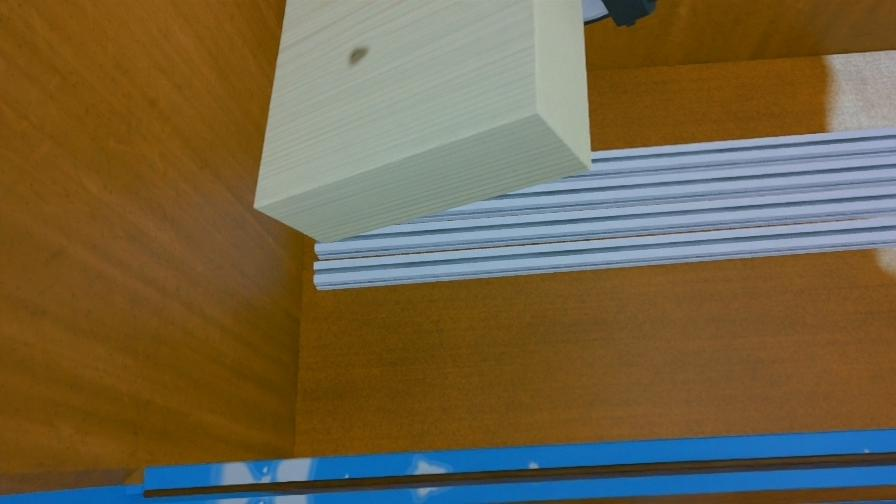

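Call:
move(
  joints={"torso_pitch_rad":0.97,"torso_shift_rad":0.25,"right_shoulder_pitch_rad":-2.1,"head_tilt_rad":0.3},
  min_time_s=4,
  cameras=["head_camera"],
)

Scene clock: 149.73 s.
Joint torques (N m): left_arm=[19.8 -0.24 1.01 9.41 -0.09 1.31 0.05] | right_arm=[-36.14 -7.72 -10.62 -7.75 -7.21 -1.82 -0.16]
External joint torques (N m): left_arm=[-2.57 -0.99 0.77 0.5 -0.09 -0.11 0.01] | right_arm=[-12.25 -1.45 -6.94 -3.54 -5.49 -1.46 -0.2]
Wrist force (N): left_arm=[5.5 0.5 -5.6] | right_arm=[-22.5 -0.6 -8.8]
Wrist torque (N m): left_arm=[-0.20 0.39 0.07] | right_arm=[-0.37 1.25 0.18]
Wrist force, peak (N): left_arm=[4.8 1.4 -7.7] | right_arm=[-23.2 -0.3 -9.5]
move: done
base_odometry: x=+0.484 y=-0.106 heading=+0.002
lidar_m: 0.21 0.22 0.30 1.49 2.28 1.60 1.51 1.56 2.06 4.93 0.32 0.22
base_status: not commanded
joint_positions: torso_squat_rad=+0.850 torso_shift_rad=+0.250 torso_pitch_rad=+0.970 torso_yaw_rad=+0.000 left_shoulder_pitch_rad=+0.049 left_shoulder_roll_rad=+0.015 left_shoulder_yaw_rad=+0.041 left_elbow_rad=-0.149 left_forearm_roll_rad=+0.010 left_wrist_pitch_rad=-0.019 left_hand_roll_rad=+0.045 left_gripper_m=+0.099 right_shoulder_pitch_rad=-2.097 right_shoulder_roll_rad=-0.581 right_shoulder_yaw_rad=+0.798 right_elbow_rad=-0.266 right_forearm_roll_rad=+0.944 right_wrist_pitch_rad=-1.371 right_hand_roll_rad=-1.394 right_gripper_m=+0.074 head_pan_rad=+0.000 head_tilt_rad=+0.300
joint_status: all done
wheel_motors_off: 0
motor_effort: left_wheel=+4(10) right_wheel=-4(9)
chest: x=+0.1417 y=+0.0000 z=+0.9031 quat_wxyz=(+0.885, +0.000, +0.466, +0.000) (m; base frame)
left_hand: x=-0.3985 y=+0.2354 z=+0.4821 quat_wxyz=(+0.910, +0.033, +0.410, +0.045) (m; base frame)
right_hand: x=+0.6902 y=+0.0219 z=+0.6698 quat_wxyz=(+0.578, +0.402, -0.352, +0.617) (m; base frame)
pictures: head_camera
camera_calibration:
head_camera: T_world_to_cam=[[-0.0181621, -0.999502, -0.0258237, 0.0306867], [-0.936313, 0.0260618, -0.350197, 0.699906], [0.350695, 0.0178187, -0.93632, 0.767809], [0, 0, 0, 1]] pos_world=[0.386622, -0.00125082, 0.964812]

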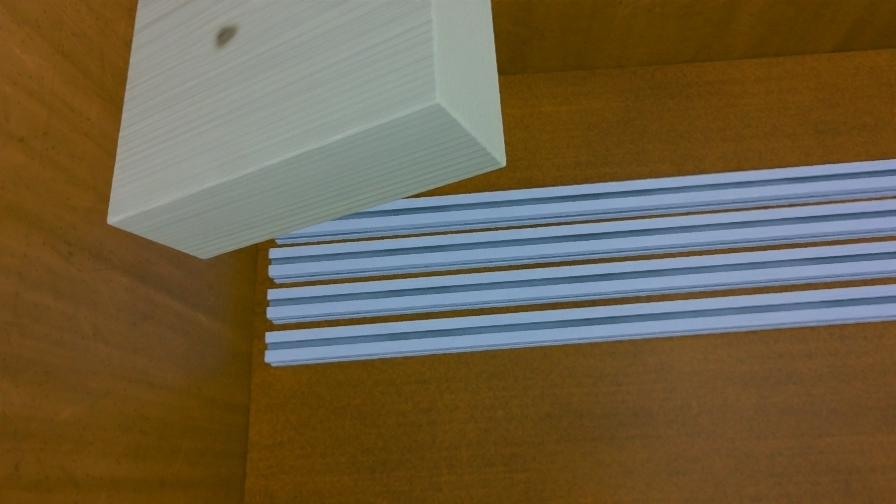

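Call:
move(
  target={"side":"right","x":0.55,"y":-0.06,"z":0.67,"quat_wxyz":[0.612,0.354,-0.354,0.612]},
  min_time_s=2,
)

Call:
move(
  target={"side":"right","x":0.39,"y":-0.06,"z":0.62,"quat_wxyz":[0.612,0.354,-0.354,0.612]},
  min_time_s=3,
  cameras=["head_camera"],
)

Scene clock: 153.43 s.
Joint torques (N m): left_arm=[19.7 -0.32 0.89 9.57 -0.04 1.26 0] | right_arm=[-20.31 -9.89 -15.12 -7.9 -5.08 1.56 -0.3]
External joint torques (N m): left_arm=[-2.68 -1.07 0.65 0.66 -0.04 -0.16 -0.04] | right_arm=[-7.13 1.36 -5.32 -4.59 -3.96 1.18 -0.34]
Wrist force (N): left_arm=[5.6 0.2 -6.3] | right_arm=[-21.5 0.5 -10.5]
Wrist torque (N m): left_arm=[-0.14 0.42 0.02] | right_arm=[-0.32 1.27 0.36]
Wrist force, peak (N): left_arm=[6.5 0.0 -6.3] | right_arm=[-23.0 4.2 -10.2]
move: done
base_odometry: x=+0.484 y=-0.106 heading=+0.002
lidar_m: 0.21 0.22 0.30 1.49 2.29 1.61 1.51 1.57 2.06 4.92 0.34 0.22
base_status: not commanded
joint_positions: torso_squat_rad=+0.850 torso_shift_rad=+0.250 torso_pitch_rad=+0.970 torso_yaw_rad=+0.000 left_shoulder_pitch_rad=+0.049 left_shoulder_roll_rad=+0.015 left_shoulder_yaw_rad=+0.041 left_elbow_rad=-0.149 left_forearm_roll_rad=+0.010 left_wrist_pitch_rad=-0.019 left_hand_roll_rad=+0.045 left_gripper_m=+0.099 right_shoulder_pitch_rad=-1.483 right_shoulder_roll_rad=-1.372 right_shoulder_yaw_rad=+0.839 right_elbow_rad=-1.787 right_forearm_roll_rad=+0.881 right_wrist_pitch_rad=-0.704 right_hand_roll_rad=-1.803 right_gripper_m=+0.074 head_pan_rad=+0.000 head_tilt_rad=+0.300
joint_status: all done
wheel_motors_off: 0
motor_effort: left_wheel=+2(5) right_wheel=-1(7)
chest: x=+0.1417 y=+0.0001 z=+0.9031 quat_wxyz=(+0.885, +0.000, +0.466, +0.000) (m; base frame)
left_hand: x=-0.3986 y=+0.2354 z=+0.4821 quat_wxyz=(+0.910, +0.033, +0.410, +0.045) (m; base frame)
right_hand: x=+0.5496 y=-0.0608 z=+0.6687 quat_wxyz=(+0.612, +0.355, -0.353, +0.612) (m; base frame)
right_hand_status: reached (checked arc, planned for 2.0 s): 2 mm and 0.1 deg off.
pictures: none

Scene clock: 156.77 s.
Joint torques (N m): left_arm=[19.9 0.02 1.12 9.36 -0.07 1.32 0.08] | right_arm=[-0.06 -7.46 0.34 -17.86 -1.18 -4.87 0.49]
External joint torques (N m): left_arm=[-2.48 -0.73 0.89 0.45 -0.07 -0.1 0.04] | right_arm=[6.47 3.02 6.54 -11.98 -0.77 -5.08 0.44]
Wrist force (N): left_arm=[5.8 0.8 -5.9] | right_arm=[-11.8 -24.1 -8.7]
Wrist torque (N m): left_arm=[-0.25 0.42 0.05] | right_arm=[0.11 1.42 -0.14]
Wrist force, peak (N): left_arm=[6.4 1.1 -6.4] | right_arm=[-6.8 -34.3 -10.3]
move: done
base_odometry: x=+0.485 y=-0.106 heading=+0.002
lidar_m: 0.19 0.20 0.29 1.49 2.29 1.58 1.52 1.57 2.06 4.93 0.33 0.21
base_status: not commanded
joint_positions: torso_squat_rad=+0.850 torso_shift_rad=+0.250 torso_pitch_rad=+0.970 torso_yaw_rad=+0.000 left_shoulder_pitch_rad=+0.049 left_shoulder_roll_rad=+0.015 left_shoulder_yaw_rad=+0.041 left_elbow_rad=-0.149 left_forearm_roll_rad=+0.010 left_wrist_pitch_rad=-0.019 left_hand_roll_rad=+0.045 left_gripper_m=+0.099 right_shoulder_pitch_rad=-1.107 right_shoulder_roll_rad=-1.528 right_shoulder_yaw_rad=+0.980 right_elbow_rad=-2.255 right_forearm_roll_rad=+1.028 right_wrist_pitch_rad=-0.230 right_hand_roll_rad=-1.690 right_gripper_m=+0.074 head_pan_rad=+0.000 head_tilt_rad=+0.300
joint_status: all done
wheel_motors_off: 0
motor_effort: left_wheel=-1(3) right_wheel=-11(11)
chest: x=+0.1417 y=+0.0001 z=+0.9031 quat_wxyz=(+0.885, +0.000, +0.466, +0.000) (m; base frame)
left_hand: x=-0.3986 y=+0.2354 z=+0.4821 quat_wxyz=(+0.910, +0.033, +0.410, +0.045) (m; base frame)
right_hand: x=+0.3922 y=-0.0606 z=+0.6201 quat_wxyz=(+0.612, +0.353, -0.356, +0.612) (m; base frame)
right_hand_status: reached (checked arc, planned for 3.0 s): 2 mm and 0.3 deg off.
pictures: head_camera
camera_calibration:
head_camera: T_world_to_cam=[[-0.0180708, -0.999504, -0.0257854, 0.0306134], [-0.93636, 0.0259606, -0.350081, 0.699871], [0.350577, 0.0178182, -0.936364, 0.767769], [0, 0, 0, 1]] pos_world=[0.386722, -0.00125112, 0.964713]

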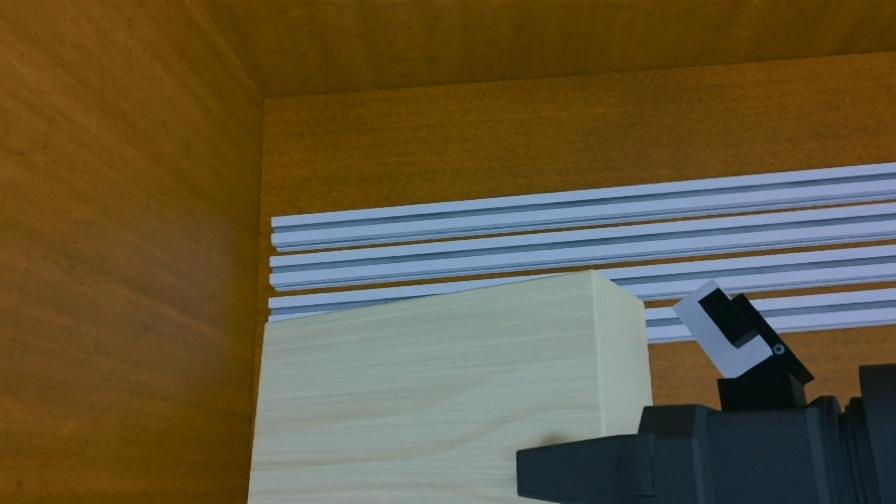

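Call:
move(
  target={"side":"right","x":0.42,"y":-0.06,"z":0.62,"quat_wxyz":[0.612,0.354,-0.354,0.612]},
  min_time_s=1,
  cameras=["head_camera"],
)

Call:
move(
  joints={"head_tilt_rad":0.55},
  cameras=["head_camera","right_wrist_camera"],
)

Scene clock: 159.90 s.
Joint torques (N m): left_arm=[19.96 -0.38 0.82 9.37 -0.11 1.19 -0.06] | right_arm=[-14.38 -5.92 -12.79 -11.85 -2.76 0.56 -0.52]
External joint torques (N m): left_arm=[-2.42 -1.13 0.59 0.46 -0.11 -0.23 -0.1] | right_arm=[-6.76 4.77 -5.82 -6.46 -2.2 0.35 -0.56]
Wrist force (N): left_arm=[5.8 1.1 -6.2] | right_arm=[-20.8 1.2 -10.9]
Wrist torque (N m): left_arm=[-0.27 0.49 0.05] | right_arm=[-0.30 1.30 0.39]
Wrist force, peak (N): left_arm=[6.1 0.7 -6.4] | right_arm=[-24.7 -11.5 -11.6]
move: done
base_odometry: x=+0.485 y=-0.106 heading=+0.002
lidar_m: 0.20 0.21 0.29 1.48 2.28 1.60 1.52 1.58 2.06 4.93 0.33 0.22
base_status: not commanded
joint_positions: torso_squat_rad=+0.850 torso_shift_rad=+0.250 torso_pitch_rad=+0.970 torso_yaw_rad=+0.000 left_shoulder_pitch_rad=+0.049 left_shoulder_roll_rad=+0.015 left_shoulder_yaw_rad=+0.041 left_elbow_rad=-0.149 left_forearm_roll_rad=+0.010 left_wrist_pitch_rad=-0.019 left_hand_roll_rad=+0.045 left_gripper_m=+0.099 right_shoulder_pitch_rad=-1.158 right_shoulder_roll_rad=-1.495 right_shoulder_yaw_rad=+0.944 right_elbow_rad=-2.170 right_forearm_roll_rad=+0.987 right_wrist_pitch_rad=-0.317 right_hand_roll_rad=-1.700 right_gripper_m=+0.074 head_pan_rad=+0.000 head_tilt_rad=+0.300
joint_status: all done
wheel_motors_off: 0
motor_effort: left_wheel=+0(2) right_wheel=-5(9)
chest: x=+0.1417 y=+0.0001 z=+0.9031 quat_wxyz=(+0.885, +0.000, +0.466, +0.000) (m; base frame)
left_hand: x=-0.3986 y=+0.2354 z=+0.4821 quat_wxyz=(+0.910, +0.033, +0.410, +0.045) (m; base frame)
right_hand: x=+0.4196 y=-0.0610 z=+0.6188 quat_wxyz=(+0.613, +0.353, -0.353, +0.612) (m; base frame)
right_hand_status: reached (checked arc, planned for 1.0 s): 2 mm and 0.2 deg off.
pictures: head_camera
camera_calibration:
head_camera: T_world_to_cam=[[-0.0180708, -0.999504, -0.0257854, 0.0306134], [-0.93636, 0.0259606, -0.350081, 0.699871], [0.350577, 0.0178182, -0.936364, 0.767769], [0, 0, 0, 1]] pos_world=[0.386722, -0.00125112, 0.964713]

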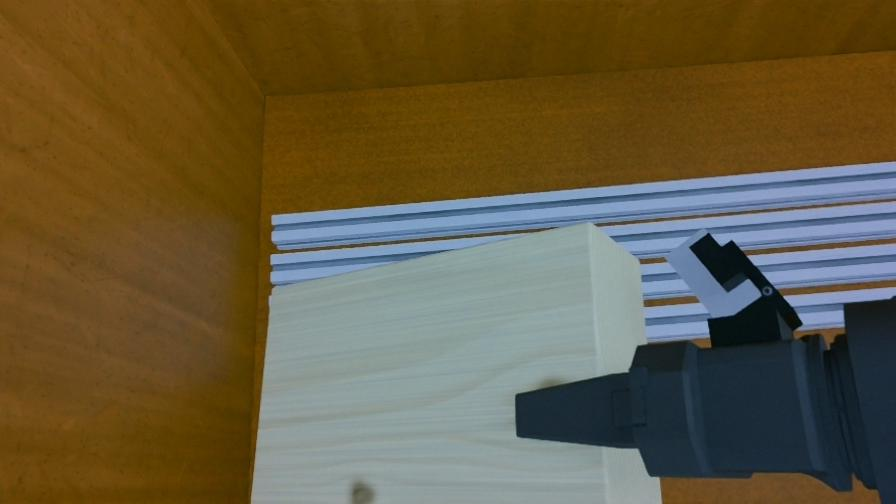

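Scene clock: 160.70 s.
Joint torques (N m): left_arm=[19.75 -0.41 0.94 9.33 0.01 1.21 0] | right_arm=[-14.04 -6.4 -12.92 -11.85 -2.83 0.59 -0.72]
External joint torques (N m): left_arm=[-2.63 -1.16 0.71 0.42 0.02 -0.21 -0.04] | right_arm=[-6.42 4.29 -5.95 -6.46 -2.28 0.38 -0.76]
Wrist force (N): left_arm=[5.5 0.1 -5.9] | right_arm=[-21.0 0.9 -10.5]
Wrist torque (N m): left_arm=[-0.15 0.39 0.05] | right_arm=[-0.28 1.24 0.40]
Wrist force, peak (N): left_arm=[6.2 0.3 -6.3] | right_arm=[-21.1 1.1 -10.8]
move: done
base_odometry: x=+0.485 y=-0.106 heading=+0.002
lidar_m: 0.20 0.22 0.28 1.48 2.30 1.60 1.52 1.57 2.08 4.92 0.32 0.22
base_status: not commanded
joint_positions: torso_squat_rad=+0.850 torso_shift_rad=+0.250 torso_pitch_rad=+0.970 torso_yaw_rad=+0.000 left_shoulder_pitch_rad=+0.049 left_shoulder_roll_rad=+0.015 left_shoulder_yaw_rad=+0.041 left_elbow_rad=-0.149 left_forearm_roll_rad=+0.010 left_wrist_pitch_rad=-0.019 left_hand_roll_rad=+0.045 left_gripper_m=+0.099 right_shoulder_pitch_rad=-1.158 right_shoulder_roll_rad=-1.495 right_shoulder_yaw_rad=+0.944 right_elbow_rad=-2.170 right_forearm_roll_rad=+0.987 right_wrist_pitch_rad=-0.317 right_hand_roll_rad=-1.700 right_gripper_m=+0.074 head_pan_rad=+0.000 head_tilt_rad=+0.550
joint_status: all done
wheel_motors_off: 0
motor_effort: left_wheel=+1(2) right_wheel=-6(7)
chest: x=+0.1417 y=+0.0001 z=+0.9031 quat_wxyz=(+0.885, +0.000, +0.466, +0.000) (m; base frame)
left_hand: x=-0.3986 y=+0.2354 z=+0.4821 quat_wxyz=(+0.910, +0.033, +0.410, +0.045) (m; base frame)
right_hand: x=+0.4196 y=-0.0610 z=+0.6188 quat_wxyz=(+0.613, +0.353, -0.353, +0.612) (m; base frame)
pictures: head_camera, right_wrist_camera
camera_calibration:
head_camera: T_world_to_cam=[[-0.0238881, -0.999504, -0.0205138, 0.0272093], [-0.993861, 0.0259605, -0.107549, 0.476156], [0.108028, 0.0178188, -0.993988, 0.902741], [0, 0, 0, 1]] pos_world=[0.376361, -0.00125112, 0.949082]
right_wrist_camera: T_world_to_cam=[[0.0268906, -0.478712, -0.87756, 0.501291], [-0.86147, -0.456427, 0.222585, 0.222918], [-0.507096, 0.750006, -0.42467, 0.593531], [0, 0, 0, 1]] pos_world=[0.479535, -0.103432, 0.64235]

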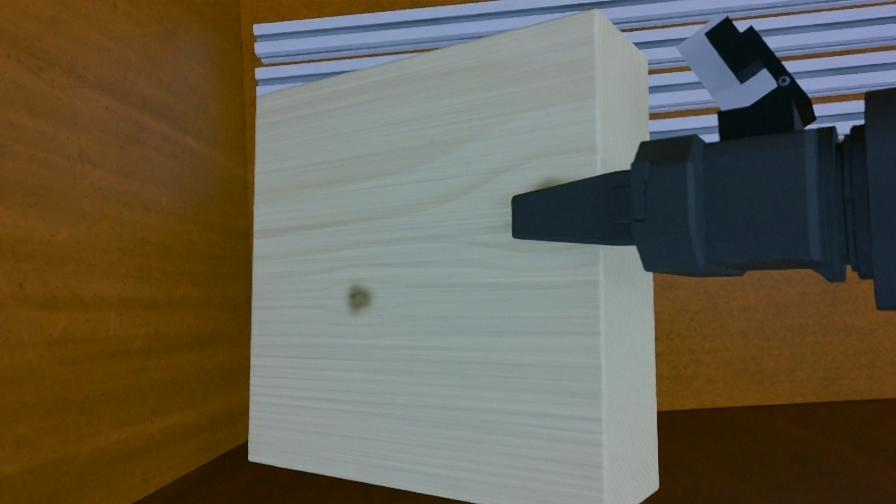

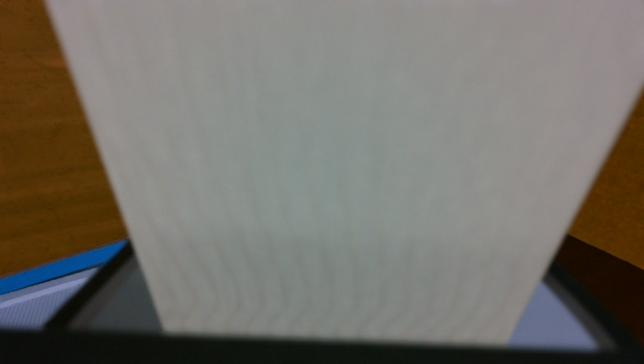

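Call:
move(
  target={"side":"right","x":0.44,"y":-0.06,"z":0.52,"quat_wxyz":[0.612,0.354,-0.354,0.612]},
  min_time_s=2,
  cameras=["head_camera"],
)

Call:
move(
  target={"side":"right","x":0.44,"y":-0.06,"z":0.46,"quat_wxyz":[0.612,0.354,-0.354,0.612]},
  min_time_s=2,
  cameras=["head_camera"],
)

Scene clock: 166.60 s.
Joint torques (N m): left_arm=[19.78 -0.29 0.99 9.51 -0.1 1.22 -0.02] | right_arm=[-12.18 -5.33 -12.37 -12.49 -3.88 -1.51 -0.04]
External joint torques (N m): left_arm=[-2.6 -1.05 0.76 0.59 -0.1 -0.2 -0.06] | right_arm=[-3.97 4.42 -5.75 -6.78 -3.1 -1.18 -0.08]
Wrist force (N): left_arm=[5.5 -0.3 -5.9] | right_arm=[-21.2 0.7 -10.6]
Wrist torque (N m): left_arm=[-0.11 0.43 0.03] | right_arm=[-0.28 1.23 0.17]
Wrist force, peak (N): left_arm=[6.8 0.3 -6.2] | right_arm=[-21.3 0.8 -11.7]
move: done
base_odometry: x=+0.484 y=-0.106 heading=+0.002
lidar_m: 0.20 0.21 0.28 1.49 2.28 1.59 1.51 1.56 2.07 4.92 0.32 0.21
base_status: not commanded
joint_positions: torso_squat_rad=+0.850 torso_shift_rad=+0.250 torso_pitch_rad=+0.970 torso_yaw_rad=+0.000 left_shoulder_pitch_rad=+0.049 left_shoulder_roll_rad=+0.015 left_shoulder_yaw_rad=+0.041 left_elbow_rad=-0.149 left_forearm_roll_rad=+0.010 left_wrist_pitch_rad=-0.019 left_hand_roll_rad=+0.045 left_gripper_m=+0.099 right_shoulder_pitch_rad=-1.098 right_shoulder_roll_rad=-1.182 right_shoulder_yaw_rad=+0.911 right_elbow_rad=-1.732 right_forearm_roll_rad=+0.891 right_wrist_pitch_rad=-0.490 right_hand_roll_rad=-1.372 right_gripper_m=+0.074 head_pan_rad=+0.000 head_tilt_rad=+0.550
joint_status: all done
wheel_motors_off: 0
motor_effort: left_wheel=+1(2) right_wheel=-3(6)
chest: x=+0.1417 y=+0.0001 z=+0.9031 quat_wxyz=(+0.885, +0.000, +0.466, +0.000) (m; base frame)
left_hand: x=-0.3986 y=+0.2354 z=+0.4821 quat_wxyz=(+0.910, +0.033, +0.410, +0.045) (m; base frame)
right_hand: x=+0.4395 y=-0.0611 z=+0.5189 quat_wxyz=(+0.613, +0.353, -0.353, +0.612) (m; base frame)
right_hand_status: reached (checked arc, planned for 2.0 s): 2 mm and 0.2 deg off.
pictures: head_camera
camera_calibration:
head_camera: T_world_to_cam=[[-0.0238881, -0.999504, -0.0205138, 0.0272093], [-0.993861, 0.0259605, -0.107549, 0.476156], [0.108028, 0.0178188, -0.993988, 0.902741], [0, 0, 0, 1]] pos_world=[0.376361, -0.00125112, 0.949082]

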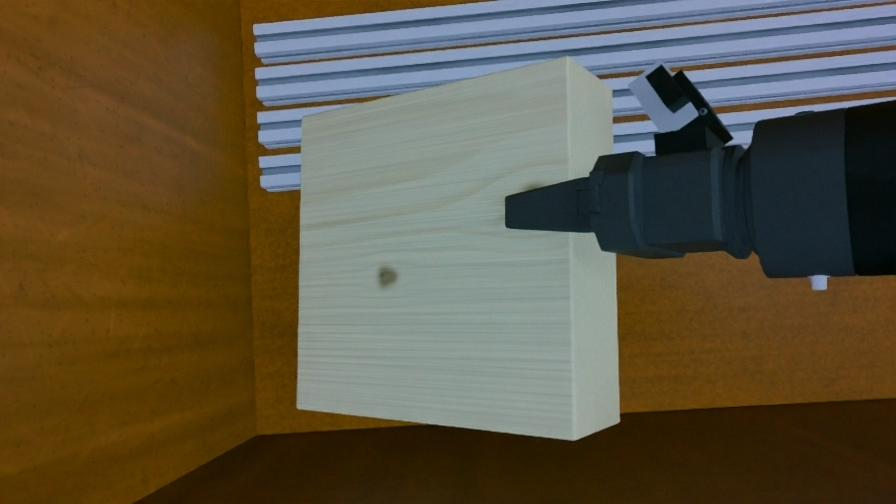

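Scene clock: 168.93 s.
Joint torques (N m): left_arm=[19.58 0.04 0.9 9.32 -0.03 1.13 0] | right_arm=[-11.31 -4.41 -10.52 -12.06 -4.17 -3 -0.01]
External joint torques (N m): left_arm=[-2.8 -0.71 0.67 0.41 -0.02 -0.29 -0.04] | right_arm=[-3.11 4.29 -4.79 -6.54 -3.31 -2.35 -0.05]
Wrist force (N): left_arm=[5.9 0.5 -5.0] | right_arm=[-20.4 0.7 -10.6]
Wrist torque (N m): left_arm=[-0.21 0.47 0.07] | right_arm=[-0.31 1.28 0.22]
Wrist force, peak (N): left_arm=[6.6 0.5 -6.1] | right_arm=[-21.2 0.5 -11.7]
move: done
base_odometry: x=+0.484 y=-0.106 heading=+0.002
lidar_m: 0.20 0.21 0.28 1.48 2.28 1.60 1.52 1.58 2.07 4.93 0.32 0.22
base_status: not commanded
joint_positions: torso_squat_rad=+0.850 torso_shift_rad=+0.250 torso_pitch_rad=+0.970 torso_yaw_rad=+0.000 left_shoulder_pitch_rad=+0.049 left_shoulder_roll_rad=+0.015 left_shoulder_yaw_rad=+0.041 left_elbow_rad=-0.149 left_forearm_roll_rad=+0.010 left_wrist_pitch_rad=-0.019 left_hand_roll_rad=+0.045 left_gripper_m=+0.099 right_shoulder_pitch_rad=-1.083 right_shoulder_roll_rad=-0.995 right_shoulder_yaw_rad=+0.889 right_elbow_rad=-1.437 right_forearm_roll_rad=+0.837 right_wrist_pitch_rad=-0.603 right_hand_roll_rad=-1.163 right_gripper_m=+0.074 head_pan_rad=+0.000 head_tilt_rad=+0.550
joint_status: all done
wheel_motors_off: 0
motor_effort: left_wheel=+1(2) right_wheel=-5(6)
chest: x=+0.1417 y=+0.0001 z=+0.9031 quat_wxyz=(+0.885, +0.000, +0.466, +0.000) (m; base frame)
left_hand: x=-0.3986 y=+0.2354 z=+0.4821 quat_wxyz=(+0.910, +0.033, +0.410, +0.045) (m; base frame)
right_hand: x=+0.4395 y=-0.0611 z=+0.4590 quat_wxyz=(+0.613, +0.353, -0.353, +0.612) (m; base frame)
right_hand_status: reached (checked arc, planned for 2.0 s): 2 mm and 0.2 deg off.
pictures: head_camera
camera_calibration:
head_camera: T_world_to_cam=[[-0.0238895, -0.999504, -0.0205162, 0.0272121], [-0.99385, 0.025964, -0.107648, 0.476245], [0.108127, 0.0178184, -0.993977, 0.902693], [0, 0, 0, 1]] pos_world=[0.376361, -0.00125111, 0.949081]

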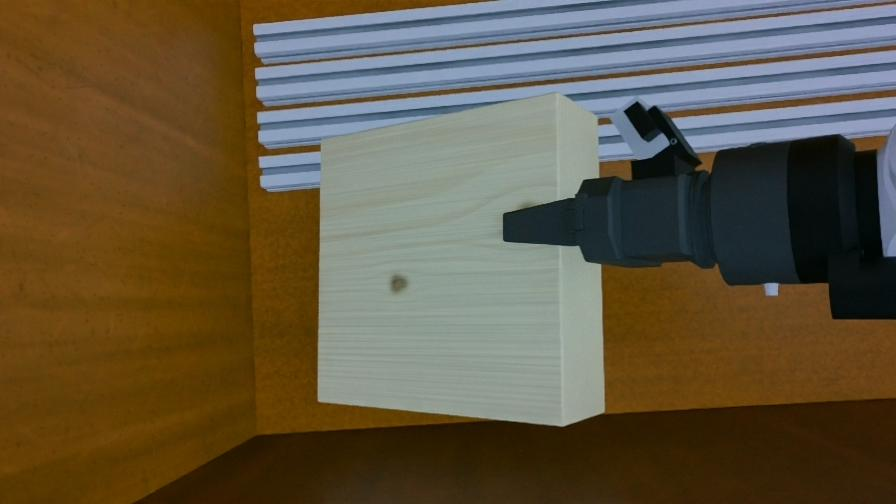

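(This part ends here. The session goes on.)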